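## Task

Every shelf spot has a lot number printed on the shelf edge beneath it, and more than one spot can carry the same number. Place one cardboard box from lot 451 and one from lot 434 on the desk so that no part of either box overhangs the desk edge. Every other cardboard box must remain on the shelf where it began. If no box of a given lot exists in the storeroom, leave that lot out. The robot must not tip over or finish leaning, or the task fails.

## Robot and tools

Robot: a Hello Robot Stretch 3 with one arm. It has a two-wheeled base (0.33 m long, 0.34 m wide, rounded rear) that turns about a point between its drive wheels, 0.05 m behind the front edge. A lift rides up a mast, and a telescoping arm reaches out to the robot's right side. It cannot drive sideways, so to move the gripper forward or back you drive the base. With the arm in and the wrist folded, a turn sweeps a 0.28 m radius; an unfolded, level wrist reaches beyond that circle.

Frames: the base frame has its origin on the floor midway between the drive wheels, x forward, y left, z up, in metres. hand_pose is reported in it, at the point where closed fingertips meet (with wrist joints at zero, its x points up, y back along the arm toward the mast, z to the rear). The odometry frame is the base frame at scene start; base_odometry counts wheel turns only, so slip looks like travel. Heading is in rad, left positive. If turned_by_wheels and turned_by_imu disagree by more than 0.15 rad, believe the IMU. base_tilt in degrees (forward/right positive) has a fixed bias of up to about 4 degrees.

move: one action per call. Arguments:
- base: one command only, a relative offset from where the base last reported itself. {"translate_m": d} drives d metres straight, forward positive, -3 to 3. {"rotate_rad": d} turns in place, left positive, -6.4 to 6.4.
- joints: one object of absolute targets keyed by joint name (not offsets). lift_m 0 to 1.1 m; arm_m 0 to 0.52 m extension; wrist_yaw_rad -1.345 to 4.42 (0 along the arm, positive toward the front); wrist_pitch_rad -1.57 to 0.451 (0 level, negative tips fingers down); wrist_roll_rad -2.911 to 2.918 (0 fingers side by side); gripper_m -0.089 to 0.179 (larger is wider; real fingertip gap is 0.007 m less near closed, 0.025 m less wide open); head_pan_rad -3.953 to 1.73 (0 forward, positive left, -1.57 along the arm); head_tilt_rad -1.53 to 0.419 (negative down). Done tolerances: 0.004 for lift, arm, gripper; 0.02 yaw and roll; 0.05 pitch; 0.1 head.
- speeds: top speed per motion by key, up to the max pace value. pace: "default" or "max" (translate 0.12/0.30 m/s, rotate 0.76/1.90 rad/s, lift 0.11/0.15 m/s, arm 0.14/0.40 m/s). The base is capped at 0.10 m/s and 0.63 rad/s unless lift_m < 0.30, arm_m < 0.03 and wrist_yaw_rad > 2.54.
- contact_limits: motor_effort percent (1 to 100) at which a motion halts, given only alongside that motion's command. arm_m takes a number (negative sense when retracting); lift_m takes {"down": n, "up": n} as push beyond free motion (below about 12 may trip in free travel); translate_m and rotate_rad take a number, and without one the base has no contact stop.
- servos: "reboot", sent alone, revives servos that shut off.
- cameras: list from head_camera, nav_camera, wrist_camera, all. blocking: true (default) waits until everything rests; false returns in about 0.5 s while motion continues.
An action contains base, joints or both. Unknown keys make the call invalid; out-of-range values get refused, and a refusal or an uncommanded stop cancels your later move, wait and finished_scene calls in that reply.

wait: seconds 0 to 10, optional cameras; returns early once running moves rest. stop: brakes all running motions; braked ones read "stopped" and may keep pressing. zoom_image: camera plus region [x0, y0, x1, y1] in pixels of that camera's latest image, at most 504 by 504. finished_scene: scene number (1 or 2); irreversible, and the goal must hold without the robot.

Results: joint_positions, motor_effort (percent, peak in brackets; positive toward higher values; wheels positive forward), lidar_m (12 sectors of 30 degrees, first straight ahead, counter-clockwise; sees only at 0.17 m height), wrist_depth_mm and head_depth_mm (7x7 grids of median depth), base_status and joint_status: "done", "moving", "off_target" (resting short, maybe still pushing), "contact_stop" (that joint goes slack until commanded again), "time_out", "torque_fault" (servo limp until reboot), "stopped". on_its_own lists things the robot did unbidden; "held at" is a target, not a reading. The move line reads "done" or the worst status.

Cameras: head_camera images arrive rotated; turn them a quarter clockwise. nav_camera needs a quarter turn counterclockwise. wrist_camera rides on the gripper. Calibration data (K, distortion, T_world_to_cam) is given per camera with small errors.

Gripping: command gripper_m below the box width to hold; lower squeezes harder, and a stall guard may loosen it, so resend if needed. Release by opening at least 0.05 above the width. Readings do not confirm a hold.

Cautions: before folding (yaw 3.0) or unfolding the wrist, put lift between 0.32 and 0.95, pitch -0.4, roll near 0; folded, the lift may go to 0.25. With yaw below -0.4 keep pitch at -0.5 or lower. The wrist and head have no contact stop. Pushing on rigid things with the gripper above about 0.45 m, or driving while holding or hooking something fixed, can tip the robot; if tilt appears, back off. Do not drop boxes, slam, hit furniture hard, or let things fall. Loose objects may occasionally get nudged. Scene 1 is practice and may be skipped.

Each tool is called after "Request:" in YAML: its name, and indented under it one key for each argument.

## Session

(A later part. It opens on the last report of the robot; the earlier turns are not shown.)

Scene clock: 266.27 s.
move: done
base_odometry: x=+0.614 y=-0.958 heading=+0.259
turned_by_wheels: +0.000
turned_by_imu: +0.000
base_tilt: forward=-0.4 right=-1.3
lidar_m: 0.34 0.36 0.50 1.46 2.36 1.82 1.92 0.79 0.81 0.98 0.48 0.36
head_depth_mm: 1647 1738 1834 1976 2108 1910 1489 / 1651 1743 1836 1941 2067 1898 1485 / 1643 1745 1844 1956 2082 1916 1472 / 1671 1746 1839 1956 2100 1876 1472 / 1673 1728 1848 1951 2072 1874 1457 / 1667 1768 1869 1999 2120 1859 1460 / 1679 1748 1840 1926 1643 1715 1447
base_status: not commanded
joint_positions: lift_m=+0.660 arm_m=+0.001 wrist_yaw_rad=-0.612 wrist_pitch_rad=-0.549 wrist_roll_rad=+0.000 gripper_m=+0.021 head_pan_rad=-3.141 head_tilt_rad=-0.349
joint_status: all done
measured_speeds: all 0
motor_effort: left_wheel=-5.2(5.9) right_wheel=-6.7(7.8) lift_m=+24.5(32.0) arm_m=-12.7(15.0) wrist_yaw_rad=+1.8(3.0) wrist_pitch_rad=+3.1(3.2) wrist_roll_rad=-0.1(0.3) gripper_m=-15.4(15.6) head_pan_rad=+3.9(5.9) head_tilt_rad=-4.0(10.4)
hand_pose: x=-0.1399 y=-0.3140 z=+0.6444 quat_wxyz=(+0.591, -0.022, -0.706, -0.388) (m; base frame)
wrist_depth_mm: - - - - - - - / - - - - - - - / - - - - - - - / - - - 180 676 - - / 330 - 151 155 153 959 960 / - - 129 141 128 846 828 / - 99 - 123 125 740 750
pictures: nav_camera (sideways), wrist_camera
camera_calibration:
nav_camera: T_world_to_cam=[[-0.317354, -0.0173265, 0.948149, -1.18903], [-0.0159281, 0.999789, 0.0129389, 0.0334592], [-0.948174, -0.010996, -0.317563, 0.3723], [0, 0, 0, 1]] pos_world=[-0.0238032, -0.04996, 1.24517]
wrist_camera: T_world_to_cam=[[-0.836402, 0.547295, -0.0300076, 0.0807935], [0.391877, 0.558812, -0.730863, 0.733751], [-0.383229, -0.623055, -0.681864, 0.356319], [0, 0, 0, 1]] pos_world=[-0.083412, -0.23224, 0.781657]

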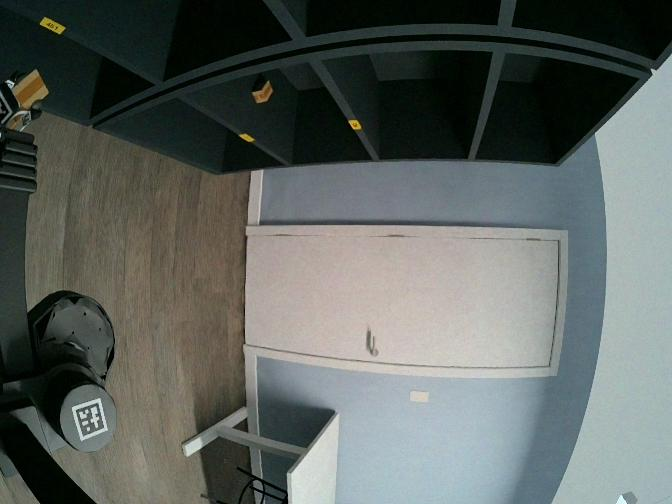

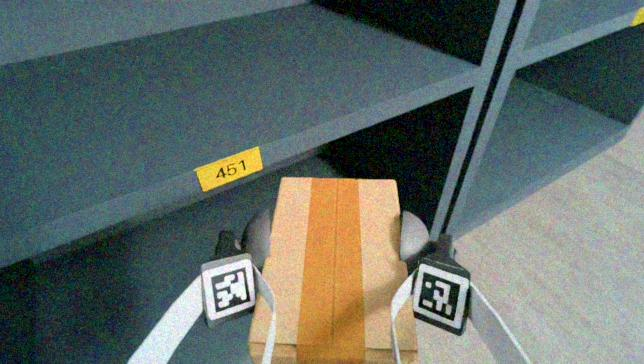

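Request:
move:
  base: {"rotate_rad": -1.18}
  joints: {"lift_m": 0.86}

Request:
move:
  base: {"translate_m": -0.8}

Request:
move:
  base: {"translate_m": -0.76}
  joints: {"head_pan_rad": -1.57, "head_tilt_rad": -0.45}
  cameras: ["nav_camera"]

Scene clock: 335.20 s.
move: done
base_odometry: x=+0.614 y=-0.958 heading=-0.920
turned_by_wheels: -1.180
turned_by_imu: -1.160
base_tilt: forward=-0.4 right=-1.2
lidar_m: 0.54 0.37 0.34 0.35 0.44 0.98 2.72 1.82 1.92 1.59 0.78 1.00
head_depth_mm: 3064 3225 3360 3530 2717 1903 1589 / 3193 3270 3556 3723 2667 1899 1628 / 3383 3545 3705 3784 2663 1889 1623 / 3450 3758 3866 - 2632 1881 1522 / 3193 3442 3739 3610 2601 1875 1460 / 2805 2932 3060 2663 2580 1865 1460 / 2421 2550 2623 2059 2344 1837 1442
base_status: done
joint_positions: lift_m=+0.860 arm_m=+0.001 wrist_yaw_rad=-0.612 wrist_pitch_rad=-0.550 wrist_roll_rad=+0.000 gripper_m=+0.021 head_pan_rad=-3.140 head_tilt_rad=-0.350
joint_status: all done
measured_speeds: all 0
motor_effort: left_wheel=+8.4(11.7) right_wheel=-9.2(14.1) lift_m=+30.0(34.8) arm_m=-11.7(13.7) wrist_yaw_rad=+0.9(2.9) wrist_pitch_rad=+3.1(3.3) wrist_roll_rad=-0.1(0.6) gripper_m=-15.5(15.7) head_pan_rad=+3.4(3.7) head_tilt_rad=-2.8(4.4)
hand_pose: x=-0.1399 y=-0.3139 z=+0.8443 quat_wxyz=(+0.591, -0.022, -0.706, -0.389) (m; base frame)
wrist_depth_mm: - - - - - - - / - - - - - - - / - - - - - - - / - - - 179 - - - / - - 155 156 155 - - / - - 128 141 128 - - / - 99 129 123 125 942 947
pictures: none

Scene clock: 344.33 s.
move: done
base_odometry: x=+0.129 y=-0.322 heading=-0.920
turned_by_wheels: +0.000
turned_by_imu: -0.001
base_tilt: forward=-0.4 right=-1.1
lidar_m: 1.06 0.72 0.67 0.68 0.87 1.92 1.94 1.24 1.21 1.62 1.73 1.30
head_depth_mm: 2509 2578 2708 2831 2663 1917 1586 / 2588 2696 2851 2967 2667 1899 1637 / 2722 2831 2973 3167 2636 1898 1633 / 2839 2933 3154 3304 2617 1878 1513 / 2763 2929 3096 3073 2595 1877 1463 / 2327 2456 2533 1922 2156 1863 1459 / 2017 2102 2223 1909 2189 1778 1447
base_status: done
joint_positions: lift_m=+0.860 arm_m=+0.001 wrist_yaw_rad=-0.612 wrist_pitch_rad=-0.550 wrist_roll_rad=+0.000 gripper_m=+0.021 head_pan_rad=-3.140 head_tilt_rad=-0.350
joint_status: not commanded
measured_speeds: all 0
motor_effort: left_wheel=-1.0(9.3) right_wheel=-11.0(15.3) lift_m=+23.6(30.2) arm_m=-4.6(12.3) wrist_yaw_rad=+1.5(3.2) wrist_pitch_rad=+3.2(3.3) wrist_roll_rad=+0.1(0.3) gripper_m=-15.2(15.8) head_pan_rad=+2.6(3.6) head_tilt_rad=-1.3(3.8)
hand_pose: x=-0.1399 y=-0.3139 z=+0.8443 quat_wxyz=(+0.591, -0.022, -0.706, -0.389) (m; base frame)
wrist_depth_mm: - - - - - - - / - - - - - - - / - - - - - - - / - - - 179 - - - / - - 155 155 155 - - / - - 129 140 128 - - / 980 100 129 123 125 934 944
pictures: none

Scene clock: 353.07 s.
move: done
base_odometry: x=-0.331 y=+0.283 heading=-0.920
turned_by_wheels: +0.000
turned_by_imu: +0.000
base_tilt: forward=-0.2 right=-1.2
lidar_m: 1.55 1.05 0.98 0.99 1.27 2.31 2.07 0.86 0.66 0.92 1.67 1.96
head_depth_mm: 1051 1119 1192 1267 1026 770 635 / 1093 1164 1240 1320 1019 763 649 / 1148 1219 1304 1375 1011 760 1321 / 1195 1271 1375 1446 1004 755 1274 / 1251 1335 1438 1559 999 808 1344 / 1289 1380 1493 1641 1775 835 1340 / 1355 1461 1586 1747 1907 1650 1326
base_status: done
joint_positions: lift_m=+0.860 arm_m=+0.001 wrist_yaw_rad=-0.612 wrist_pitch_rad=-0.550 wrist_roll_rad=+0.000 gripper_m=+0.021 head_pan_rad=-1.570 head_tilt_rad=-0.451
joint_status: all done
measured_speeds: all 0
motor_effort: left_wheel=-6.3(10.2) right_wheel=-4.9(15.1) lift_m=+25.5(25.7) arm_m=+2.3(5.2) wrist_yaw_rad=+0.9(3.2) wrist_pitch_rad=+3.1(3.3) wrist_roll_rad=+0.1(0.3) gripper_m=-15.2(16.0) head_pan_rad=-3.3(5.3) head_tilt_rad=+0.4(8.8)
hand_pose: x=-0.1399 y=-0.3139 z=+0.8443 quat_wxyz=(+0.591, -0.022, -0.706, -0.389) (m; base frame)
wrist_depth_mm: - - - - - - - / - - - - - - - / - - - - - - - / - - - 174 - - - / - - 155 155 153 - - / - - 129 141 128 - - / 991 98 129 123 125 927 961
pictures: nav_camera (sideways)
camera_calibration:
nav_camera: T_world_to_cam=[[0.0173786, -0.411823, 0.911098, -1.1427], [-0.999791, -0.0169963, 0.0113879, 0.0414929], [0.0107955, -0.911105, -0.412032, 0.489459], [0, 0, 0, 1]] pos_world=[0.0560588, -0.0239378, 1.24231]

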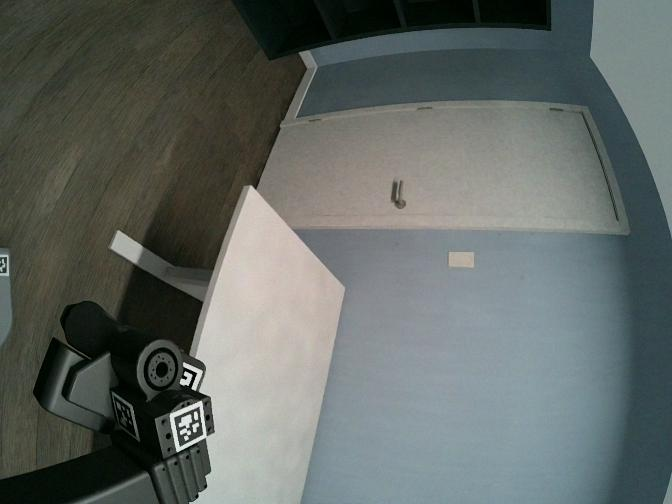

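Request:
move:
  base: {"rotate_rad": -0.42}
  cameras: ["head_camera"]

Scene clock: 359.23 s.
move: done
base_odometry: x=-0.331 y=+0.283 heading=-1.340
turned_by_wheels: -0.420
turned_by_imu: -0.413
base_tilt: forward=-0.2 right=-1.1
lidar_m: 1.96 1.38 1.02 0.98 1.02 1.41 2.31 1.21 0.86 0.66 0.92 1.84
head_depth_mm: 1087 1165 1258 1341 1027 771 1085 / 1083 1164 1254 1330 1022 768 669 / 1083 1153 1250 1330 1013 759 967 / 1082 1160 1256 1335 1000 756 1252 / 1080 1162 1253 1322 994 749 1314 / 1079 1161 1251 1331 984 748 1308 / 1081 1155 1257 1331 978 741 1221
base_status: done
joint_positions: lift_m=+0.860 arm_m=+0.001 wrist_yaw_rad=-0.612 wrist_pitch_rad=-0.550 wrist_roll_rad=+0.000 gripper_m=+0.021 head_pan_rad=-1.570 head_tilt_rad=-0.451
joint_status: not commanded
measured_speeds: all 0
motor_effort: left_wheel=+8.5(12.6) right_wheel=-9.7(13.1) lift_m=+25.8(26.1) arm_m=+5.5(5.8) wrist_yaw_rad=+1.7(3.0) wrist_pitch_rad=+3.2(3.3) wrist_roll_rad=-0.1(0.3) gripper_m=-15.4(15.6) head_pan_rad=-3.6(3.7) head_tilt_rad=+4.4(4.6)
hand_pose: x=-0.1399 y=-0.3139 z=+0.8443 quat_wxyz=(+0.591, -0.022, -0.706, -0.388) (m; base frame)
wrist_depth_mm: - - - - - - - / - - - - - - - / - - - - - - - / - - - 179 - - - / - - 153 156 155 - - / - - 128 140 128 - - / 972 100 128 123 124 921 948
pictures: head_camera (sideways)
camera_calibration:
head_camera: T_world_to_cam=[[-0.0465504, 0.387585, -0.920658, 1.21384], [0.997508, -0.0308794, -0.0634359, 0.0760947], [-0.0530161, -0.921317, -0.385182, 0.457247], [0, 0, 0, 1]] pos_world=[0.0048411, -0.0468468, 1.29848]

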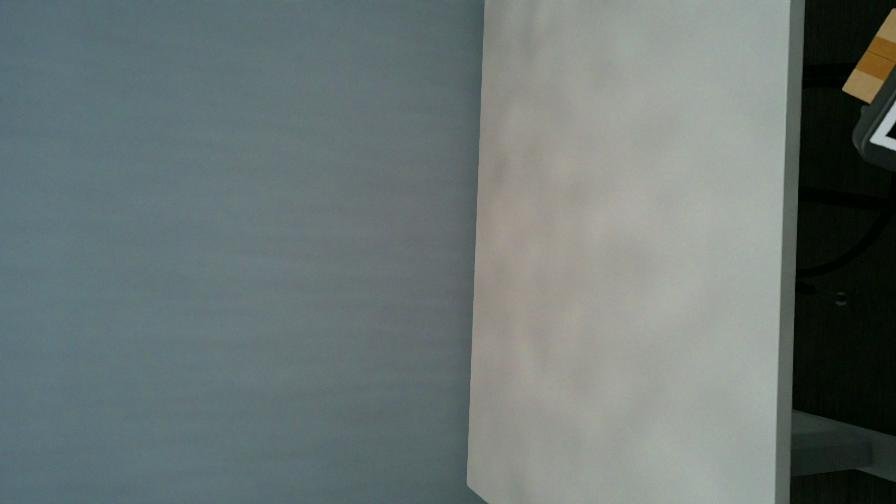

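Request:
move:
  joints: {"arm_m": 0.36, "lift_m": 0.815}
  speeds: {"arm_m": 0.25}

Request:
move:
  joints: {"lift_m": 0.755}
  speeds: {"lift_m": 0.02}
  contact_limits: {"lift_m": {"down": 14}}

Request:
wait:
  seconds: 0
  cameras: ["head_camera", "wrist_camera"]

Scene clock: 379.20 s.
move: done
base_odometry: x=-0.331 y=+0.283 heading=-1.340
turned_by_wheels: +0.000
turned_by_imu: +0.000
base_tilt: forward=-0.3 right=-1.4
lidar_m: 1.96 1.38 1.02 0.98 1.02 1.41 2.31 1.21 0.86 0.66 0.92 1.84
head_depth_mm: 1084 1166 1262 1351 1029 773 302 / 1081 1154 1251 1336 894 370 669 / 1087 1161 1241 1319 510 709 1249 / 1086 1163 1251 1330 537 706 1249 / 1076 1159 1253 1325 996 751 1298 / 1079 1160 1252 1330 988 748 1312 / 1077 1167 1252 1328 980 741 1225
base_status: not commanded
joint_positions: lift_m=+0.815 arm_m=+0.360 wrist_yaw_rad=-0.612 wrist_pitch_rad=-0.550 wrist_roll_rad=+0.000 gripper_m=+0.021 head_pan_rad=-1.570 head_tilt_rad=-0.450
joint_status: all done
measured_speeds: all 0
motor_effort: left_wheel=+8.3(8.9) right_wheel=-10.3(11.1) lift_m=+25.9(27.9) arm_m=+13.4(14.9) wrist_yaw_rad=+2.3(3.2) wrist_pitch_rad=+3.1(3.3) wrist_roll_rad=+0.1(0.3) gripper_m=-15.3(15.8) head_pan_rad=-2.6(3.5) head_tilt_rad=+4.1(5.1)
hand_pose: x=-0.1399 y=-0.6733 z=+0.7992 quat_wxyz=(+0.591, -0.022, -0.706, -0.389) (m; base frame)
wrist_depth_mm: - - - - - - - / - - - - - - - / - - - - - - - / - - - 174 - - - / - - 151 155 151 - - / - - 129 140 128 - - / - 99 - 123 122 104 -
pictures: none

Scene clock: 382.60 s.
move: done
base_odometry: x=-0.331 y=+0.283 heading=-1.340
turned_by_wheels: +0.000
turned_by_imu: +0.000
base_tilt: forward=-0.3 right=-1.2
lidar_m: 1.96 1.38 1.01 0.98 1.02 1.41 2.31 1.22 0.86 0.66 0.92 1.84
head_depth_mm: 1089 1167 1259 1351 1029 771 677 / 1086 1166 1251 1343 1026 450 358 / 1084 1158 1253 1331 640 539 1258 / 1087 1166 1253 1333 1003 561 1250 / 1083 1162 1261 1326 998 753 1281 / 1085 1159 1253 1328 990 750 1300 / 1085 1161 1248 1325 982 746 1221
base_status: not commanded
joint_positions: lift_m=+0.755 arm_m=+0.360 wrist_yaw_rad=-0.612 wrist_pitch_rad=-0.465 wrist_roll_rad=+0.000 gripper_m=+0.021 head_pan_rad=-1.570 head_tilt_rad=-0.450
joint_status: all done
measured_speeds: all 0
on_its_own: wrist_pitch_rad is at rest, and its effort (-12.4) is outside its rest range (-8 to +12)
motor_effort: left_wheel=+8.3(8.7) right_wheel=-10.7(10.7) lift_m=+13.8(26.7) arm_m=+11.3(13.7) wrist_yaw_rad=+1.1(3.2) wrist_pitch_rad=-12.4(12.9) wrist_roll_rad=+0.0(0.3) gripper_m=-15.3(15.8) head_pan_rad=-2.1(3.3) head_tilt_rad=+3.2(4.7)
contact_limits: lift_m down 14 (down: maximum 72; up: maximum 65)
hand_pose: x=-0.1469 y=-0.6834 z=+0.7572 quat_wxyz=(+0.607, -0.052, -0.705, -0.363) (m; base frame)
wrist_depth_mm: - - - - - - - / - - - - - - - / - - - - - - - / - - - 180 - - - / - - 155 158 148 - - / - - 129 140 128 - - / - 98 - 120 122 104 -
pictures: none

Scene clock: 382.60 s.
base_odometry: x=-0.331 y=+0.283 heading=-1.340
turned_by_wheels: +0.000
turned_by_imu: +0.000
base_tilt: forward=-0.3 right=-1.2
lidar_m: 1.96 1.38 1.01 0.98 1.02 1.41 2.31 1.22 0.86 0.66 0.92 1.84
head_depth_mm: 1089 1167 1259 1351 1029 771 677 / 1086 1166 1251 1343 1026 450 358 / 1084 1158 1253 1331 640 539 1258 / 1087 1166 1253 1333 1003 561 1250 / 1083 1162 1261 1326 998 753 1281 / 1085 1159 1253 1328 990 750 1300 / 1085 1161 1248 1325 982 746 1221
base_status: not commanded
joint_positions: lift_m=+0.755 arm_m=+0.360 wrist_yaw_rad=-0.612 wrist_pitch_rad=-0.465 wrist_roll_rad=+0.000 gripper_m=+0.021 head_pan_rad=-1.570 head_tilt_rad=-0.450
joint_status: all done
measured_speeds: all 0
on_its_own: wrist_pitch_rad is at rest, and its effort (-12.4) is outside its rest range (-8 to +12)
motor_effort: left_wheel=+8.3(8.7) right_wheel=-10.7(10.7) lift_m=+13.8(26.7) arm_m=+11.3(13.7) wrist_yaw_rad=+1.1(3.2) wrist_pitch_rad=-12.4(12.9) wrist_roll_rad=+0.0(0.3) gripper_m=-15.3(15.8) head_pan_rad=-2.1(3.3) head_tilt_rad=+3.2(4.7)
contact_limits: lift_m down 14 (down: maximum 72; up: maximum 65)
hand_pose: x=-0.1469 y=-0.6834 z=+0.7572 quat_wxyz=(+0.607, -0.052, -0.705, -0.363) (m; base frame)
wrist_depth_mm: - - - - - - - / - - - - - - - / - - - - - - - / - - - 180 - - - / - - 155 158 148 - - / - - 129 140 128 - - / - 98 - 120 122 104 -
pictures: head_camera (sideways), wrist_camera
camera_calibration:
head_camera: T_world_to_cam=[[-0.0465579, 0.386509, -0.92111, 1.21438], [0.997508, -0.0309533, -0.0634078, 0.0760548], [-0.0530191, -0.921766, -0.384104, 0.455823], [0, 0, 0, 1]] pos_world=[0.00484107, -0.0468514, 1.29848]
wrist_camera: T_world_to_cam=[[-0.837847, 0.54523, -0.0271456, 0.276699], [0.355202, 0.506724, -0.785533, 1.02586], [-0.414541, -0.667799, -0.618224, 0.117017], [0, 0, 0, 1]] pos_world=[-0.0840479, -0.592549, 0.885701]

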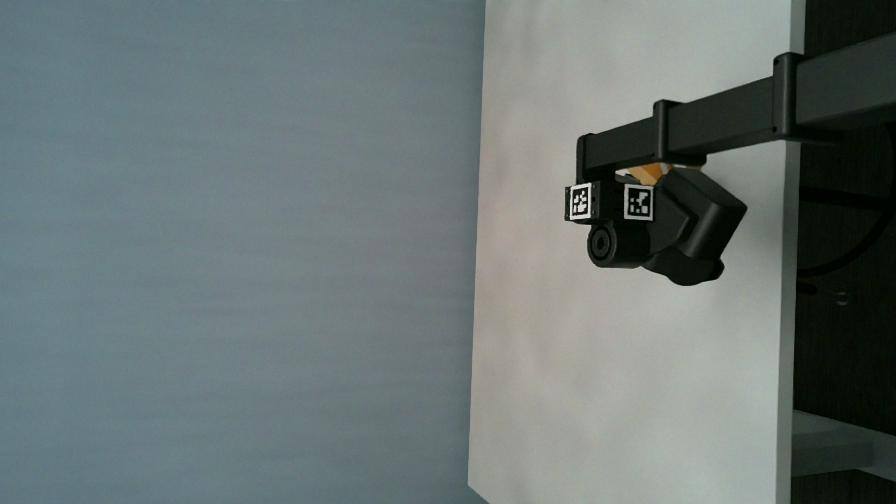

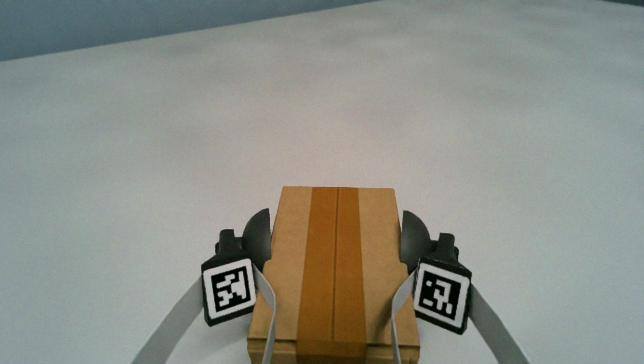

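Request:
move:
  joints: {"lift_m": 0.774}
  speeds: {"lift_m": 0.04}

Request:
move:
  joints: {"gripper_m": 0.15}
  cameras: ["wrist_camera"]

Request:
move:
  joints: {"lift_m": 0.88}
  cameras: ["wrist_camera"]

Scene clock: 390.13 s.
move: done
base_odometry: x=-0.331 y=+0.283 heading=-1.340
turned_by_wheels: +0.000
turned_by_imu: +0.000
base_tilt: forward=-0.3 right=-1.1
lidar_m: 1.96 1.38 1.01 0.98 1.02 1.40 2.31 1.21 0.86 0.66 0.92 1.84
head_depth_mm: 1082 1165 1257 1342 1024 771 666 / 1084 1159 1249 1338 1016 412 347 / 1082 1160 1250 1328 548 689 1257 / 1081 1168 1253 1331 958 559 1246 / 1082 1158 1256 1322 992 753 1293 / 1081 1163 1255 1313 989 748 1306 / 1079 1167 1253 1332 981 742 1217
base_status: not commanded
joint_positions: lift_m=+0.774 arm_m=+0.360 wrist_yaw_rad=-0.612 wrist_pitch_rad=-0.543 wrist_roll_rad=+0.000 gripper_m=+0.021 head_pan_rad=-1.570 head_tilt_rad=-0.450
joint_status: all done
measured_speeds: all 0
motor_effort: left_wheel=+7.0(8.4) right_wheel=-8.0(10.1) lift_m=+30.1(33.6) arm_m=+9.6(10.7) wrist_yaw_rad=+1.1(2.2) wrist_pitch_rad=+2.0(12.3) wrist_roll_rad=-0.1(0.3) gripper_m=-15.6(15.6) head_pan_rad=-2.5(2.6) head_tilt_rad=+2.2(3.4)
hand_pose: x=-0.1403 y=-0.6742 z=+0.7596 quat_wxyz=(+0.593, -0.024, -0.706, -0.386) (m; base frame)
wrist_depth_mm: - - - - - - - / - - - - - - - / - - - - - - - / - - - 176 - - - / - - 152 157 152 - - / - - 129 140 128 - - / - 98 - 122 122 104 -
pictures: none

Scene clock: 391.97 s.
move: done
base_odometry: x=-0.331 y=+0.283 heading=-1.340
turned_by_wheels: +0.000
turned_by_imu: +0.000
base_tilt: forward=-0.3 right=-1.2
lidar_m: 1.96 1.38 1.02 0.98 1.02 1.41 2.31 1.21 0.86 0.66 0.92 1.84
head_depth_mm: 1079 1161 1256 1348 1024 772 665 / 1084 1160 1257 1342 1019 412 347 / 1081 1160 1255 1323 548 686 1252 / 1087 1159 1252 1328 956 558 1251 / 1081 1165 1255 1320 997 750 1292 / 1082 1164 1252 1332 989 748 1310 / 1081 1157 1249 1323 979 744 1230
base_status: not commanded
joint_positions: lift_m=+0.774 arm_m=+0.360 wrist_yaw_rad=-0.612 wrist_pitch_rad=-0.546 wrist_roll_rad=+0.000 gripper_m=+0.150 head_pan_rad=-1.570 head_tilt_rad=-0.450
joint_status: all done
measured_speeds: all 0
motor_effort: left_wheel=+7.1(7.2) right_wheel=-7.6(8.9) lift_m=+26.1(30.9) arm_m=+8.4(10.0) wrist_yaw_rad=+1.5(2.4) wrist_pitch_rad=+2.5(2.6) wrist_roll_rad=+0.3(0.3) gripper_m=+0.8(84.2) head_pan_rad=-2.0(2.6) head_tilt_rad=+2.6(2.9)
hand_pose: x=-0.1401 y=-0.6739 z=+0.7591 quat_wxyz=(+0.592, -0.023, -0.706, -0.387) (m; base frame)
wrist_depth_mm: - - - - - - - / - - - - - - - / - - - - - - - / - - - 176 - - - / - 146 - 157 156 140 - / - 125 - 141 137 124 - / - 118 124 123 122 - 111
pictures: wrist_camera
camera_calibration:
wrist_camera: T_world_to_cam=[[-0.836831, 0.546641, -0.0299695, 0.280522], [0.390164, 0.557096, -0.733087, 1.01908], [-0.384039, -0.625162, -0.679475, 0.206883], [0, 0, 0, 1]] pos_world=[-0.0834097, -0.591736, 0.896055]

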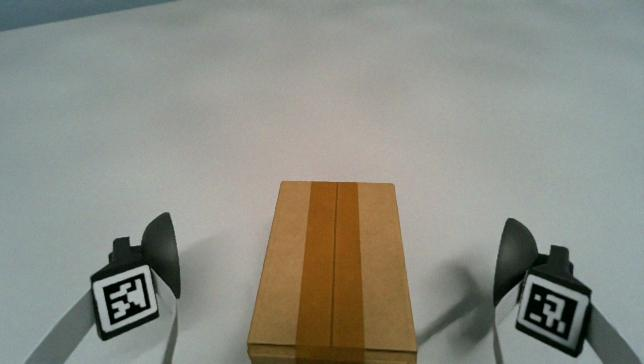

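Scene clock: 393.77 s.
move: done
base_odometry: x=-0.331 y=+0.283 heading=-1.340
turned_by_wheels: +0.000
turned_by_imu: +0.000
base_tilt: forward=-0.3 right=-1.3
lidar_m: 1.96 1.38 1.02 0.98 1.02 1.41 2.31 1.21 0.86 0.66 0.92 1.84
head_depth_mm: 1081 1165 1257 1339 1028 291 - / 1087 1162 1253 1324 383 693 1259 / 1083 1161 1257 587 490 749 1254 / 1081 1164 1252 1327 513 758 1246 / 1083 1161 1250 1322 997 750 1293 / 1082 1167 1254 1328 990 747 1304 / 1081 1161 1257 1327 980 743 1216
base_status: not commanded
joint_positions: lift_m=+0.880 arm_m=+0.360 wrist_yaw_rad=-0.612 wrist_pitch_rad=-0.546 wrist_roll_rad=+0.000 gripper_m=+0.150 head_pan_rad=-1.570 head_tilt_rad=-0.450
joint_status: all done
measured_speeds: all 0
motor_effort: left_wheel=+6.9(7.4) right_wheel=-7.8(9.0) lift_m=+30.7(33.7) arm_m=+7.8(9.5) wrist_yaw_rad=+0.2(2.2) wrist_pitch_rad=+2.4(2.6) wrist_roll_rad=-0.2(0.3) gripper_m=+0.1(1.1) head_pan_rad=-2.1(2.8) head_tilt_rad=+2.1(2.8)
hand_pose: x=-0.1401 y=-0.6739 z=+0.8650 quat_wxyz=(+0.592, -0.023, -0.706, -0.387) (m; base frame)
wrist_depth_mm: - - - - - - - / - - - - - - - / - - - - - - - / - - - - - - - / - 146 - - - 140 - / - 126 - 248 - 124 - / - 118 - 227 - - 111
pictures: wrist_camera
camera_calibration:
wrist_camera: T_world_to_cam=[[-0.836831, 0.546641, -0.0299695, 0.283698], [0.390164, 0.557096, -0.733087, 1.09679], [-0.384039, -0.625162, -0.679475, 0.278907], [0, 0, 0, 1]] pos_world=[-0.0834097, -0.591736, 1.00206]

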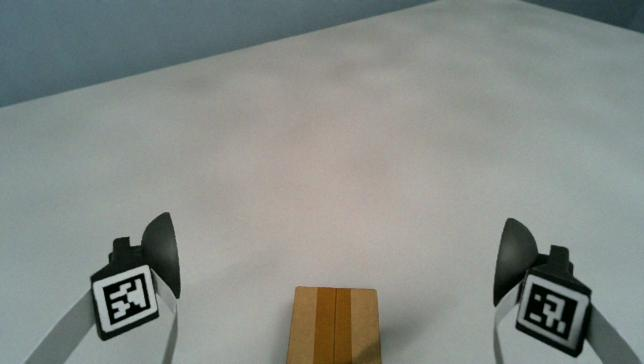

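Request:
move:
  joints: {"arm_m": 0.0, "wrist_pitch_rad": -0.46, "gripper_m": 0.04}
  speeds: {"arm_m": 0.3}

Request:
move:
  base: {"translate_m": -0.3}
  joints: {"wrist_yaw_rad": 3.0, "head_pan_rad": -0.5, "head_tilt_rad": -0.35}

Request:
move:
  base: {"translate_m": -0.42}
  joints: {"lift_m": 0.28}
  speeds: {"lift_m": 0.15}

Request:
move:
  base: {"translate_m": -1.0}
  speeds: {"translate_m": 0.3}

Request:
move:
  base: {"rotate_rad": 1.595}
  cameras: ["nav_camera"]

Scene clock: 411.33 s.
move: done
base_odometry: x=-0.331 y=+0.283 heading=-1.340
turned_by_wheels: +0.000
turned_by_imu: +0.000
base_tilt: forward=-0.5 right=-1.3
lidar_m: 1.96 1.38 1.02 0.98 1.02 1.41 2.31 1.21 0.86 0.66 0.92 1.84
head_depth_mm: 1083 1162 1255 1338 1028 769 1085 / 1080 1161 1254 1339 1019 766 670 / 1085 1164 1253 1326 1009 749 968 / 1083 1162 1253 1331 999 759 1245 / 1082 1162 1252 1325 996 751 1291 / 1085 1163 1249 1326 987 748 1301 / 1083 1164 1257 1327 981 744 1220
base_status: not commanded
joint_positions: lift_m=+0.880 arm_m=+0.001 wrist_yaw_rad=-0.612 wrist_pitch_rad=-0.480 wrist_roll_rad=+0.000 gripper_m=+0.040 head_pan_rad=-1.570 head_tilt_rad=-0.450
joint_status: all done
measured_speeds: all 0
motor_effort: left_wheel=+7.0(7.3) right_wheel=-8.1(9.0) lift_m=+25.1(31.4) arm_m=-12.8(14.8) wrist_yaw_rad=+1.1(2.5) wrist_pitch_rad=+3.2(5.6) wrist_roll_rad=+0.0(0.3) gripper_m=+0.5(81.7) head_pan_rad=-1.7(2.4) head_tilt_rad=+1.0(1.9)
hand_pose: x=-0.1457 y=-0.3224 z=+0.8791 quat_wxyz=(+0.605, -0.046, -0.705, -0.367) (m; base frame)
wrist_depth_mm: - - - - - - - / - - - - - - - / - - - - - - - / - - - - - - - / - - - - - - - / - - 125 - 129 - - / - - 969 - - - -
pictures: none

Scene clock: 415.47 s.
move: done
base_odometry: x=-0.400 y=+0.575 heading=-1.340
turned_by_wheels: +0.000
turned_by_imu: -0.001
base_tilt: forward=-0.3 right=-1.1
lidar_m: 2.25 1.38 1.02 0.98 1.03 2.08 2.01 1.83 1.02 0.78 0.68 1.84
head_depth_mm: 1489 1523 1564 1592 1579 865 742 / 1697 1727 1782 1853 1837 895 1474 / 1948 2029 2088 2160 2229 1695 1475 / 2339 2445 2556 2676 2506 1883 1470 / 2524 2617 2757 2925 2563 1867 1455 / 2340 2419 2516 2681 2446 1851 1452 / 2216 2340 2468 2580 2412 1854 1440
base_status: done
joint_positions: lift_m=+0.880 arm_m=+0.001 wrist_yaw_rad=+2.997 wrist_pitch_rad=-0.480 wrist_roll_rad=+0.000 gripper_m=+0.040 head_pan_rad=-0.500 head_tilt_rad=-0.350
joint_status: all done
measured_speeds: all 0
motor_effort: left_wheel=-6.3(8.8) right_wheel=-5.7(14.4) lift_m=+23.7(25.5) arm_m=-10.6(13.3) wrist_yaw_rad=+2.3(5.2) wrist_pitch_rad=+3.1(3.3) wrist_roll_rad=+0.1(0.3) gripper_m=-0.2(1.0) head_pan_rad=-3.5(6.8) head_tilt_rad=+4.5(7.2)
hand_pose: x=+0.0099 y=+0.0684 z=+0.8791 quat_wxyz=(+0.217, +0.697, +0.118, +0.673) (m; base frame)
wrist_depth_mm: - 140 - - - - - / - 151 - - - - - / - 167 - - - - - / - - 219 - - - - / - - 214 - - - - / - - 125 - 129 - - / - - 286 - 991 - -
pictures: none

Scene clock: 420.80 s.
move: done
base_odometry: x=-0.496 y=+0.984 heading=-1.340
turned_by_wheels: +0.000
turned_by_imu: +0.000
base_tilt: forward=-0.3 right=-1.2
lidar_m: 2.67 1.39 1.02 0.98 1.03 1.66 1.60 1.66 1.34 0.86 0.85 1.35
head_depth_mm: 1505 1542 1580 1601 1227 870 743 / 1687 1741 1806 1862 1208 882 1434 / 1938 2008 2105 2186 1195 1571 1479 / 2314 2408 2483 2632 1267 1889 1469 / 2780 2946 3092 3335 2473 1862 1463 / 2716 2755 2883 3054 2606 1853 1447 / 2567 2749 2863 3040 2596 1848 1444
base_status: done
joint_positions: lift_m=+0.280 arm_m=+0.001 wrist_yaw_rad=+2.997 wrist_pitch_rad=-0.479 wrist_roll_rad=+0.000 gripper_m=+0.040 head_pan_rad=-0.500 head_tilt_rad=-0.350
joint_status: all done
measured_speeds: all 0
motor_effort: left_wheel=-4.0(11.5) right_wheel=-8.0(13.9) lift_m=+23.1(27.1) arm_m=-7.8(11.2) wrist_yaw_rad=+2.2(3.6) wrist_pitch_rad=+3.0(3.2) wrist_roll_rad=+0.0(0.3) gripper_m=+0.3(0.9) head_pan_rad=-2.3(3.8) head_tilt_rad=+4.6(5.8)
hand_pose: x=+0.0099 y=+0.0685 z=+0.2793 quat_wxyz=(+0.217, +0.697, +0.118, +0.673) (m; base frame)
wrist_depth_mm: - 139 - - - - - / - 150 989 - - 993 963 / 814 168 739 786 785 775 760 / 660 600 218 645 638 635 633 / 557 532 215 548 522 537 528 / 480 292 125 279 129 467 464 / 259 262 243 254 393 411 409
pictures: none

Scene clock: 426.93 s.
move: done
base_odometry: x=-0.725 y=+1.957 heading=-1.339
turned_by_wheels: +0.000
turned_by_imu: -0.001
base_tilt: forward=-0.4 right=-1.0
lidar_m: 3.64 1.40 1.08 2.29 0.86 0.63 0.61 0.63 0.87 1.29 1.16 1.79
head_depth_mm: 1496 1528 1572 1613 1296 1703 1479 / 1687 1741 1795 1786 1208 1293 1374 / 1958 2004 2122 2002 1204 1737 1471 / 2335 2430 2510 1982 1271 1816 1467 / 2802 2941 3127 1927 2211 1867 1460 / 3449 3755 - 3345 2564 1856 1454 / 3444 3522 3726 3564 2561 1839 1444
base_status: done
joint_positions: lift_m=+0.280 arm_m=+0.001 wrist_yaw_rad=+2.997 wrist_pitch_rad=-0.479 wrist_roll_rad=+0.000 gripper_m=+0.040 head_pan_rad=-0.500 head_tilt_rad=-0.350
joint_status: not commanded
measured_speeds: all 0
motor_effort: left_wheel=-1.4(12.0) right_wheel=-11.0(15.8) lift_m=+26.2(26.8) arm_m=-4.6(8.2) wrist_yaw_rad=+2.8(3.3) wrist_pitch_rad=+3.1(3.1) wrist_roll_rad=+0.1(0.4) gripper_m=+0.5(1.0) head_pan_rad=-2.5(3.7) head_tilt_rad=+3.0(4.6)
hand_pose: x=+0.0099 y=+0.0685 z=+0.2793 quat_wxyz=(+0.217, +0.697, +0.118, +0.673) (m; base frame)
wrist_depth_mm: - 140 - - - - - / 829 151 961 - - 984 977 / 776 167 729 796 781 775 763 / 661 607 218 642 640 637 625 / 560 534 215 546 523 532 536 / 479 294 125 280 129 471 462 / 259 263 243 253 396 411 407
pictures: none

Scene clock: 430.33 s.
move: done
base_odometry: x=-0.725 y=+1.957 heading=+0.255
turned_by_wheels: +1.595
turned_by_imu: +1.569
base_tilt: forward=-0.3 right=-1.2
lidar_m: 2.21 0.85 0.63 0.61 0.63 0.88 1.29 1.16 1.53 3.63 1.39 1.08
head_depth_mm: 1127 1208 1301 1412 1549 1695 1502 / 1061 1130 1209 1306 1420 1548 1480 / 996 1061 1133 1216 1314 1421 1455 / 948 998 1062 1133 1214 1305 1386 / 926 977 1035 1096 1173 1255 1344 / 1179 1262 1361 2397 2317 1711 1449 / 2023 2149 2254 2386 2435 1846 1442
base_status: done
joint_positions: lift_m=+0.280 arm_m=+0.001 wrist_yaw_rad=+2.997 wrist_pitch_rad=-0.479 wrist_roll_rad=+0.000 gripper_m=+0.040 head_pan_rad=-0.500 head_tilt_rad=-0.350
joint_status: not commanded
measured_speeds: all 0
motor_effort: left_wheel=-8.3(12.3) right_wheel=+8.2(12.7) lift_m=+27.5(28.5) arm_m=-11.8(11.8) wrist_yaw_rad=+1.2(3.3) wrist_pitch_rad=+3.0(3.1) wrist_roll_rad=-0.3(0.3) gripper_m=+0.3(0.9) head_pan_rad=-3.1(3.9) head_tilt_rad=+1.6(3.5)
hand_pose: x=+0.0099 y=+0.0685 z=+0.2793 quat_wxyz=(+0.217, +0.697, +0.118, +0.673) (m; base frame)
wrist_depth_mm: 571 139 598 609 621 625 633 / 624 151 174 - - - - / - 167 178 - 739 737 737 / 661 610 219 636 638 638 614 / 560 539 214 544 517 539 533 / 483 293 125 281 129 465 460 / 258 263 243 254 395 410 409
pictures: nav_camera (sideways)
camera_calibration:
nav_camera: T_world_to_cam=[[0.286961, -0.137387, 0.948039, -1.19256], [-0.46621, -0.884579, 0.0129262, 0.0361696], [0.83684, -0.445695, -0.317891, 0.361888], [0, 0, 0, 1]] pos_world=[0.0562381, 0.0294445, 1.24517]

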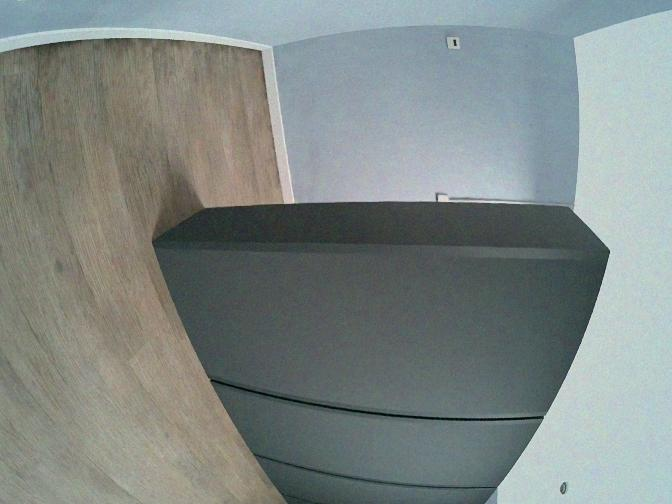

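Request:
move:
  base: {"translate_m": 1.86}
  joints: {"head_pan_rad": -1.3, "head_tilt_rad": -0.45}
  speeds: {"translate_m": 0.3}
  cameras: ["nav_camera", "head_camera"]

Scene clock: 455.63 s.
move: done
base_odometry: x=+1.075 y=+2.426 heading=+0.255
turned_by_wheels: +0.000
turned_by_imu: +0.002
base_tilt: forward=-0.4 right=-1.3
lidar_m: 0.61 0.64 0.59 0.57 0.60 0.83 2.44 0.62 0.60 2.23 0.85 0.63
head_depth_mm: 3398 3564 3795 3203 2298 1721 1369 / 3392 3627 - 3393 2255 1704 1371 / 2701 3174 3685 3273 2225 1695 1365 / 1814 1973 2195 2474 2211 1680 1344 / 1352 1441 1560 1688 1839 1660 1342 / 1082 1141 1204 1283 1368 1465 1337 / 899 941 985 1034 1089 1156 1215
base_status: done
joint_positions: lift_m=+0.280 arm_m=+0.001 wrist_yaw_rad=+2.997 wrist_pitch_rad=-0.479 wrist_roll_rad=+0.000 gripper_m=+0.040 head_pan_rad=-1.300 head_tilt_rad=-0.450
joint_status: all done
measured_speeds: all 0
motor_effort: left_wheel=+1.6(10.4) right_wheel=+9.8(14.5) lift_m=+29.8(31.6) arm_m=-12.1(13.5) wrist_yaw_rad=+2.1(3.7) wrist_pitch_rad=+2.9(3.2) wrist_roll_rad=-0.1(0.4) gripper_m=+0.7(1.1) head_pan_rad=+4.1(5.4) head_tilt_rad=-4.4(6.6)
hand_pose: x=+0.0099 y=+0.0685 z=+0.2793 quat_wxyz=(+0.217, +0.697, +0.118, +0.673) (m; base frame)
wrist_depth_mm: 548 139 571 571 596 608 624 / 599 151 609 618 627 - 662 / 632 166 175 - - 716 709 / 662 197 218 638 637 631 630 / 555 535 214 543 524 538 529 / 482 291 125 279 129 462 465 / 257 263 243 254 396 409 408
pictures: head_camera (sideways), nav_camera (sideways)
camera_calibration:
head_camera: T_world_to_cam=[[-0.148064, 0.360326, -0.921001, 1.21487], [0.969601, 0.23633, -0.063417, 0.0762115], [0.194809, -0.902393, -0.384364, 0.454658], [0, 0, 0, 1]] pos_world=[0.017412, -0.04548, 1.29848]
nav_camera: T_world_to_cam=[[0.12638, -0.391486, 0.911464, -1.14385], [-0.959024, -0.283098, 0.0113805, 0.0412538], [0.253578, -0.875554, -0.411222, 0.486866], [0, 0, 0, 1]] pos_world=[0.0606648, -0.00984472, 1.24232]

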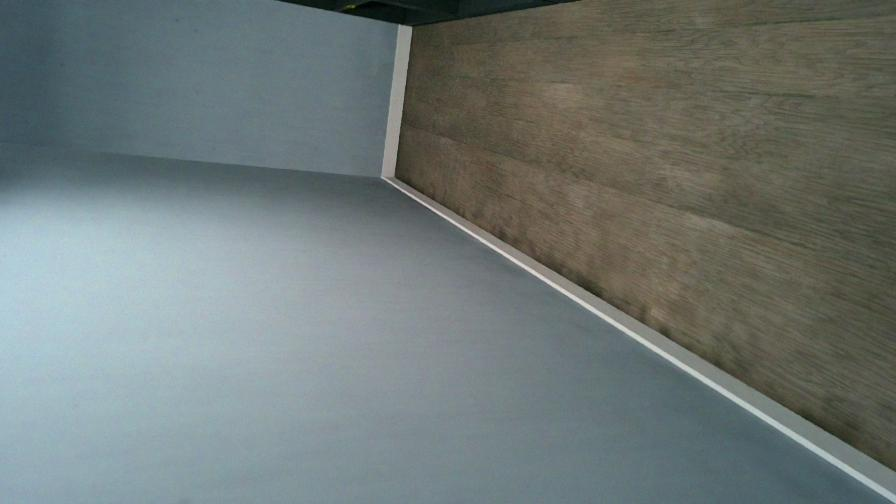

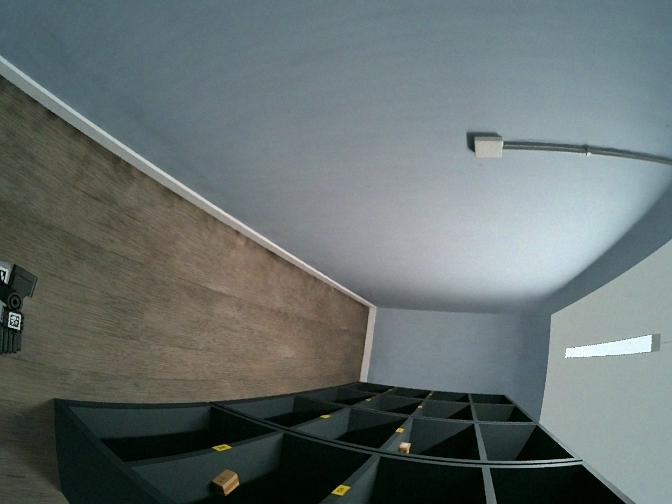

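Request:
move:
  base: {"rotate_rad": -1.595}
  joints: {"head_pan_rad": -0.5, "head_tilt_rad": -0.4}
  cameras: ["head_camera"]

Request:
move:
  base: {"translate_m": 1.0}
  joints: {"head_pan_rad": -1.57, "head_tilt_rad": -0.75}
  speeds: {"translate_m": 0.3}
  cameras: ["head_camera"]

Scene clock: 467.93 s.
move: done
base_odometry: x=+1.075 y=+2.426 heading=-1.340
turned_by_wheels: -1.595
turned_by_imu: -1.570
base_tilt: forward=-0.3 right=-1.2
lidar_m: 2.28 0.86 0.63 0.61 0.64 0.59 0.57 0.60 0.82 2.31 0.62 0.60
head_depth_mm: 471 511 558 613 681 767 873 / 511 518 545 581 623 692 776 / 686 1285 1377 931 1244 1017 788 / 1218 1335 1418 996 1423 1060 1279 / 1172 1254 1332 1409 1414 1539 1359 / 1149 1226 1318 1428 1658 1628 1393 / 1872 1960 2116 2334 2312 1741 1383
base_status: done
joint_positions: lift_m=+0.280 arm_m=+0.001 wrist_yaw_rad=+2.997 wrist_pitch_rad=-0.479 wrist_roll_rad=+0.000 gripper_m=+0.040 head_pan_rad=-0.499 head_tilt_rad=-0.400
joint_status: all done
measured_speeds: all 0
motor_effort: left_wheel=+7.6(12.3) right_wheel=-10.5(13.6) lift_m=+29.3(30.3) arm_m=-12.6(13.4) wrist_yaw_rad=+2.2(3.4) wrist_pitch_rad=+3.1(3.1) wrist_roll_rad=+0.2(0.3) gripper_m=+0.6(1.0) head_pan_rad=-2.9(4.8) head_tilt_rad=+5.0(7.8)
hand_pose: x=+0.0099 y=+0.0685 z=+0.2793 quat_wxyz=(+0.217, +0.697, +0.118, +0.673) (m; base frame)
wrist_depth_mm: - 140 - - - - - / - 151 161 - - - - / - 167 178 726 747 737 740 / 656 611 218 644 637 624 623 / 557 539 214 544 522 537 527 / 479 292 126 278 129 464 459 / 259 262 244 253 394 411 409
pictures: head_camera (sideways)
camera_calibration:
head_camera: T_world_to_cam=[[-0.320968, 0.12227, -0.939164, 1.23972], [0.508091, 0.859083, -0.0618009, 0.0770063], [0.799264, -0.497017, -0.337863, 0.390397], [0, 0, 0, 1]] pos_world=[0.0467543, -0.0237011, 1.30096]

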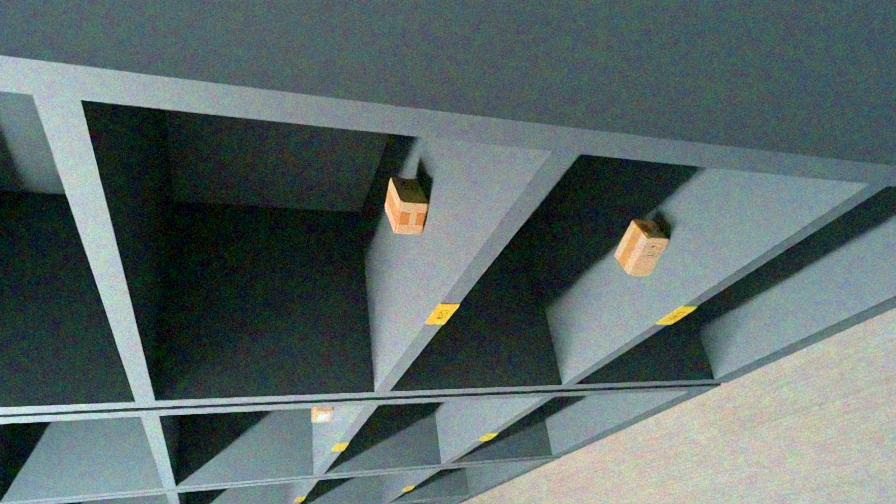

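Scene clock: 474.07 s.
move: done
base_odometry: x=+1.304 y=+1.453 heading=-1.340
turned_by_wheels: +0.000
turned_by_imu: +0.001
base_tilt: forward=-0.3 right=-1.2
lidar_m: 2.23 0.85 0.62 0.60 0.63 0.87 1.56 0.65 0.73 0.85 0.52 0.58
head_depth_mm: 698 787 634 513 960 816 1098 / 697 776 577 507 948 812 1096 / 698 773 590 503 944 805 1088 / 699 771 614 498 934 802 1088 / 700 774 608 493 932 816 1087 / 701 774 602 490 929 811 1085 / 702 765 595 503 894 808 1064
base_status: done
joint_positions: lift_m=+0.280 arm_m=+0.001 wrist_yaw_rad=+2.997 wrist_pitch_rad=-0.479 wrist_roll_rad=+0.000 gripper_m=+0.040 head_pan_rad=-1.570 head_tilt_rad=-0.752
joint_status: all done
measured_speeds: all 0
motor_effort: left_wheel=+6.1(13.0) right_wheel=+4.8(11.9) lift_m=+28.2(30.1) arm_m=-11.1(13.5) wrist_yaw_rad=+1.9(3.5) wrist_pitch_rad=+3.0(3.1) wrist_roll_rad=+0.0(0.4) gripper_m=+0.2(1.0) head_pan_rad=+3.7(5.4) head_tilt_rad=+0.6(9.0)
hand_pose: x=+0.0099 y=+0.0685 z=+0.2793 quat_wxyz=(+0.217, +0.697, +0.118, +0.673) (m; base frame)
wrist_depth_mm: - 140 - - - - - / - 151 161 - - - - / - 167 178 - 713 725 727 / 655 610 218 647 641 638 624 / 554 541 214 544 521 532 529 / 481 292 125 279 130 462 464 / 259 263 244 253 397 410 411
pictures: head_camera (sideways)
camera_calibration:
head_camera: T_world_to_cam=[[-0.0467824, 0.642959, -0.76447, 1.01017], [0.997492, -0.0106223, -0.0699762, 0.0845801], [-0.0531123, -0.765827, -0.64085, 0.789836], [0, 0, 0, 1]] pos_world=[0.00484012, -0.0437207, 1.28433]

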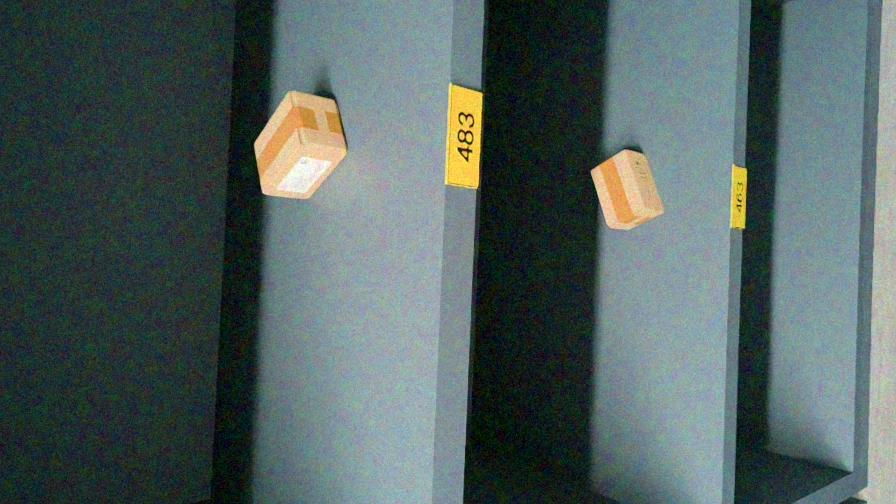

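Request:
move:
  base: {"translate_m": 0.8}
  speeds: {"translate_m": 0.3}
  cameras: ["head_camera"]

Scene clock: 485.03 s.
move: done
base_odometry: x=+1.487 y=+0.674 heading=-1.340
turned_by_wheels: +0.000
turned_by_imu: +0.001
base_tilt: forward=-0.2 right=-1.3
lidar_m: 2.22 0.84 0.61 0.60 0.62 0.85 2.36 0.58 0.55 0.86 0.65 0.62
head_depth_mm: 702 787 636 513 934 818 1025 / 703 777 628 508 950 813 1092 / 703 779 621 504 946 830 1092 / 706 781 614 500 938 820 1093 / 707 782 535 495 900 818 1093 / 710 777 574 508 925 815 1087 / 708 772 594 504 921 808 1087
base_status: done
joint_positions: lift_m=+0.280 arm_m=+0.001 wrist_yaw_rad=+2.997 wrist_pitch_rad=-0.479 wrist_roll_rad=+0.000 gripper_m=+0.040 head_pan_rad=-1.570 head_tilt_rad=-0.750
joint_status: not commanded
measured_speeds: all 0
motor_effort: left_wheel=+5.3(13.1) right_wheel=+6.0(11.9) lift_m=+27.7(28.6) arm_m=-9.7(11.4) wrist_yaw_rad=+1.8(4.0) wrist_pitch_rad=+3.0(3.1) wrist_roll_rad=+0.1(0.3) gripper_m=+0.6(1.1) head_pan_rad=+3.2(3.7) head_tilt_rad=+3.0(3.3)
hand_pose: x=+0.0099 y=+0.0685 z=+0.2793 quat_wxyz=(+0.217, +0.697, +0.118, +0.673) (m; base frame)
wrist_depth_mm: - 139 - - - - - / - 151 160 - - - - / - 167 178 - 720 728 742 / 668 607 219 640 637 634 630 / 556 540 214 544 523 540 528 / 477 291 125 280 129 464 459 / 260 263 244 253 390 408 407
pictures: head_camera (sideways)
camera_calibration:
head_camera: T_world_to_cam=[[-0.0468504, 0.641652, -0.765564, 1.0116], [0.997494, -0.0106212, -0.0699459, 0.084548], [-0.0530121, -0.766922, -0.639547, 0.788173], [0, 0, 0, 1]] pos_world=[0.0048402, -0.0437278, 1.28443]

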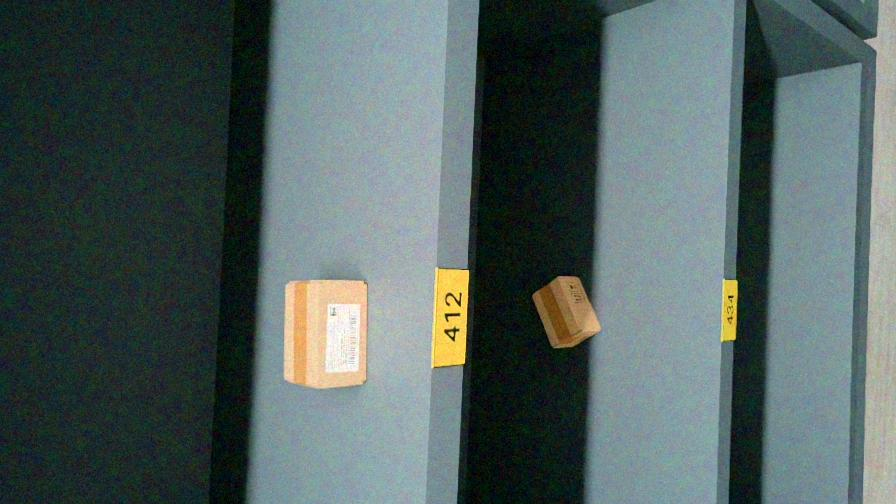

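Request:
move:
  joints: {"lift_m": 0.7}
  pace: "max"

Request:
move:
  joints: {"wrist_yaw_rad": 0.52, "wrist_pitch_rad": -0.53, "gripper_m": 0.16}
  cameras: ["wrist_camera", "head_camera"]

Scene clock: 539.20 s.
move: done
base_odometry: x=+1.487 y=+0.674 heading=-1.340
turned_by_wheels: +0.000
turned_by_imu: +0.000
base_tilt: forward=-0.2 right=-1.1
lidar_m: 2.21 0.84 0.62 0.59 0.62 0.85 2.36 0.58 0.55 0.86 0.65 0.62
head_depth_mm: 703 786 637 512 932 815 962 / 704 780 630 508 949 813 334 / 704 779 623 504 942 833 352 / 704 781 617 499 938 821 393 / 706 782 532 495 897 816 376 / 708 777 573 508 926 814 1092 / 708 772 596 504 923 808 1082
base_status: not commanded
joint_positions: lift_m=+0.700 arm_m=+0.001 wrist_yaw_rad=+2.997 wrist_pitch_rad=-0.478 wrist_roll_rad=+0.000 gripper_m=+0.040 head_pan_rad=-1.570 head_tilt_rad=-0.750
joint_status: all done
measured_speeds: all 0
motor_effort: left_wheel=+5.1(5.7) right_wheel=+5.6(6.3) lift_m=+27.7(34.0) arm_m=-8.0(9.4) wrist_yaw_rad=+1.9(3.1) wrist_pitch_rad=+2.9(3.1) wrist_roll_rad=-0.1(0.3) gripper_m=+0.3(0.9) head_pan_rad=+2.8(3.5) head_tilt_rad=+2.5(3.5)
hand_pose: x=+0.0099 y=+0.0686 z=+0.6994 quat_wxyz=(+0.217, +0.697, +0.118, +0.673) (m; base frame)
wrist_depth_mm: - 140 - - - - - / - 151 160 - - - - / - 167 175 - - - - / - 186 193 - - - - / - - 212 150 153 - - / 922 937 125 907 129 939 923 / 856 872 285 832 820 837 835
pictures: none

Scene clock: 541.47 s.
move: done
base_odometry: x=+1.487 y=+0.674 heading=-1.340
turned_by_wheels: +0.000
turned_by_imu: +0.000
base_tilt: forward=-0.2 right=-1.2
lidar_m: 2.22 0.84 0.62 0.60 0.62 0.85 2.35 0.58 0.55 0.86 0.65 0.62
head_depth_mm: 704 790 637 512 933 820 962 / 703 780 628 509 954 811 334 / 705 781 624 504 944 826 353 / 706 782 615 499 939 823 424 / 705 780 535 495 897 800 417 / 707 780 575 509 928 812 1076 / 708 770 594 503 918 811 1069
base_status: not commanded
joint_positions: lift_m=+0.700 arm_m=+0.001 wrist_yaw_rad=+0.523 wrist_pitch_rad=-0.540 wrist_roll_rad=+0.000 gripper_m=+0.160 head_pan_rad=-1.570 head_tilt_rad=-0.750
joint_status: all done
measured_speeds: all 0
motor_effort: left_wheel=+5.0(5.6) right_wheel=+5.7(6.4) lift_m=+23.1(28.0) arm_m=-7.6(8.7) wrist_yaw_rad=-3.7(6.7) wrist_pitch_rad=+1.5(4.3) wrist_roll_rad=+0.0(0.4) gripper_m=+0.8(83.7) head_pan_rad=+3.1(3.2) head_tilt_rad=+2.6(3.0)
hand_pose: x=+0.0821 y=-0.3252 z=+0.6862 quat_wxyz=(+0.707, +0.359, -0.609, -0.006) (m; base frame)
wrist_depth_mm: 382 424 496 - - - - / - 450 - - - - - / - 481 510 503 486 426 489 / - 544 430 428 421 411 412 / - 148 402 370 361 359 357 / 917 125 816 - 324 136 315 / 116 804 801 - - 290 112
pictures: head_camera (sideways), wrist_camera
camera_calibration:
head_camera: T_world_to_cam=[[-0.0468504, 0.641652, -0.765564, 1.0116], [0.997494, -0.0106212, -0.0699459, 0.084548], [-0.0530121, -0.766922, -0.639547, 0.788173], [0, 0, 0, 1]] pos_world=[0.0048402, -0.0437278, 1.28443]
wrist_camera: T_world_to_cam=[[-0.848755, -0.527949, -0.0297615, -0.074972], [-0.338261, 0.585341, -0.736855, 0.75629], [0.406442, -0.615342, -0.675395, 0.396223], [0, 0, 0, 1]] pos_world=[0.0311485, -0.238456, 0.822652]

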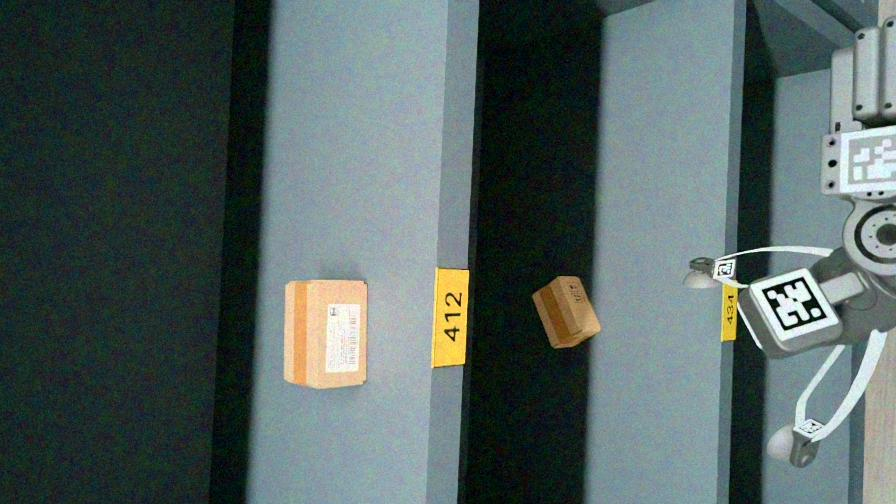

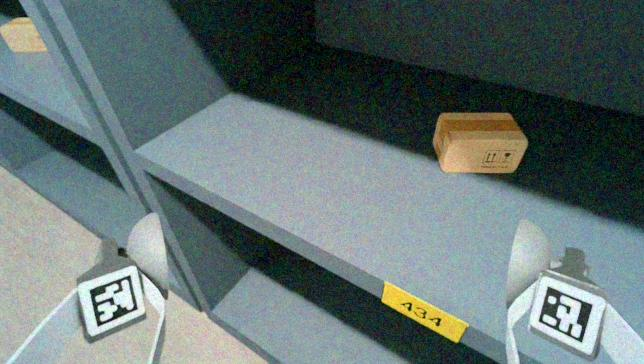

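Request:
move:
  base: {"translate_m": -0.017}
  joints: {"wrist_yaw_rad": 0.484, "arm_m": 0.313}
  contact_limits: {"arm_m": 32}
  cameras: ["wrist_camera", "head_camera"]

Scene clock: 572.27 s.
move: done
base_odometry: x=+1.483 y=+0.690 heading=-1.340
turned_by_wheels: +0.000
turned_by_imu: +0.000
base_tilt: forward=-0.3 right=-1.2
lidar_m: 2.22 0.84 0.62 0.60 0.62 0.85 2.34 0.59 0.54 0.86 0.67 0.63
head_depth_mm: 702 789 635 512 905 820 871 / 704 778 630 508 514 391 340 / 704 779 621 505 587 811 1094 / 706 778 613 499 656 823 1098 / 705 783 535 494 883 821 1095 / 704 777 549 509 904 816 1091 / 710 770 594 503 919 811 1094
base_status: done
joint_positions: lift_m=+0.700 arm_m=+0.313 wrist_yaw_rad=+0.487 wrist_pitch_rad=-0.541 wrist_roll_rad=+0.000 gripper_m=+0.160 head_pan_rad=-1.570 head_tilt_rad=-0.750
joint_status: all done
measured_speeds: all 0
motor_effort: left_wheel=-5.7(9.9) right_wheel=-6.0(10.4) lift_m=+29.5(29.5) arm_m=+12.4(15.5) wrist_yaw_rad=-3.1(6.3) wrist_pitch_rad=+1.6(1.8) wrist_roll_rad=-0.1(0.3) gripper_m=+0.9(1.1) head_pan_rad=+2.1(2.9) head_tilt_rad=+2.0(3.0)
contact_limits: arm_m 32 (drawing in: default 31, maximum 55; extending or still: default 40, maximum 69)
hand_pose: x=+0.0754 y=-0.6412 z=+0.6860 quat_wxyz=(+0.707, +0.348, -0.615, -0.019) (m; base frame)
wrist_depth_mm: 370 440 - - - - - / 388 472 - - - - - / 406 479 499 - - - - / 414 428 423 418 404 - - / 371 360 366 365 359 349 340 / 327 127 319 318 316 136 312 / 115 279 284 235 276 275 112
pictures: head_camera (sideways), wrist_camera
camera_calibration:
head_camera: T_world_to_cam=[[-0.0468504, 0.641652, -0.765564, 1.0116], [0.997494, -0.0106212, -0.0699459, 0.084548], [-0.0530121, -0.766922, -0.639547, 0.788173], [0, 0, 0, 1]] pos_world=[0.0048402, -0.0437278, 1.28443]
wrist_camera: T_world_to_cam=[[-0.867341, -0.496824, -0.0297506, -0.226062], [-0.317094, 0.597668, -0.736372, 0.944879], [0.383629, -0.629252, -0.675922, 0.1975], [0, 0, 0, 1]] pos_world=[0.0277759, -0.552759, 0.822552]

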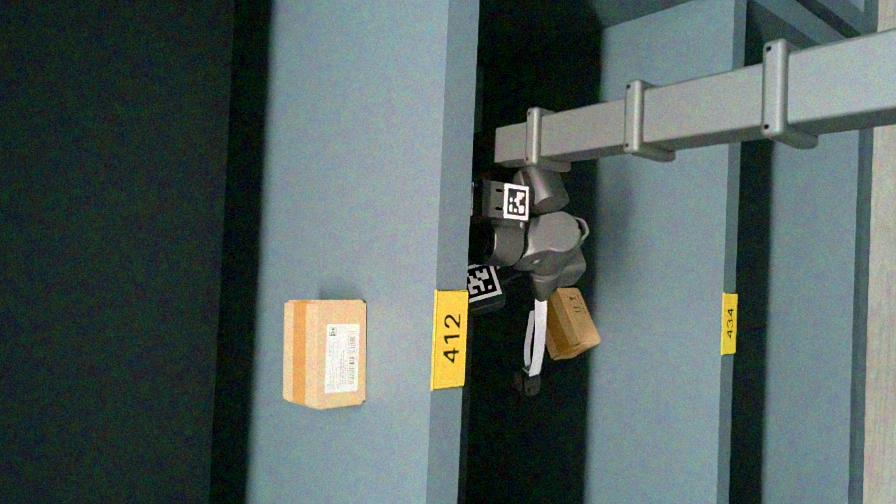

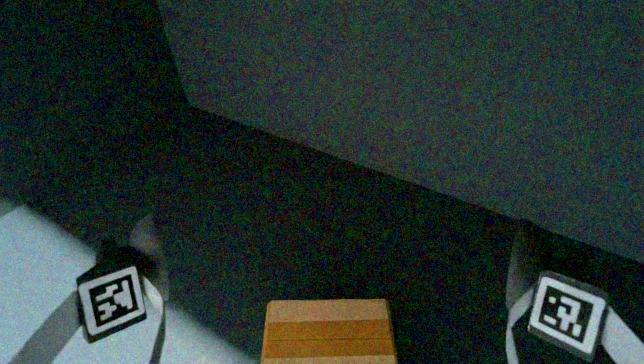

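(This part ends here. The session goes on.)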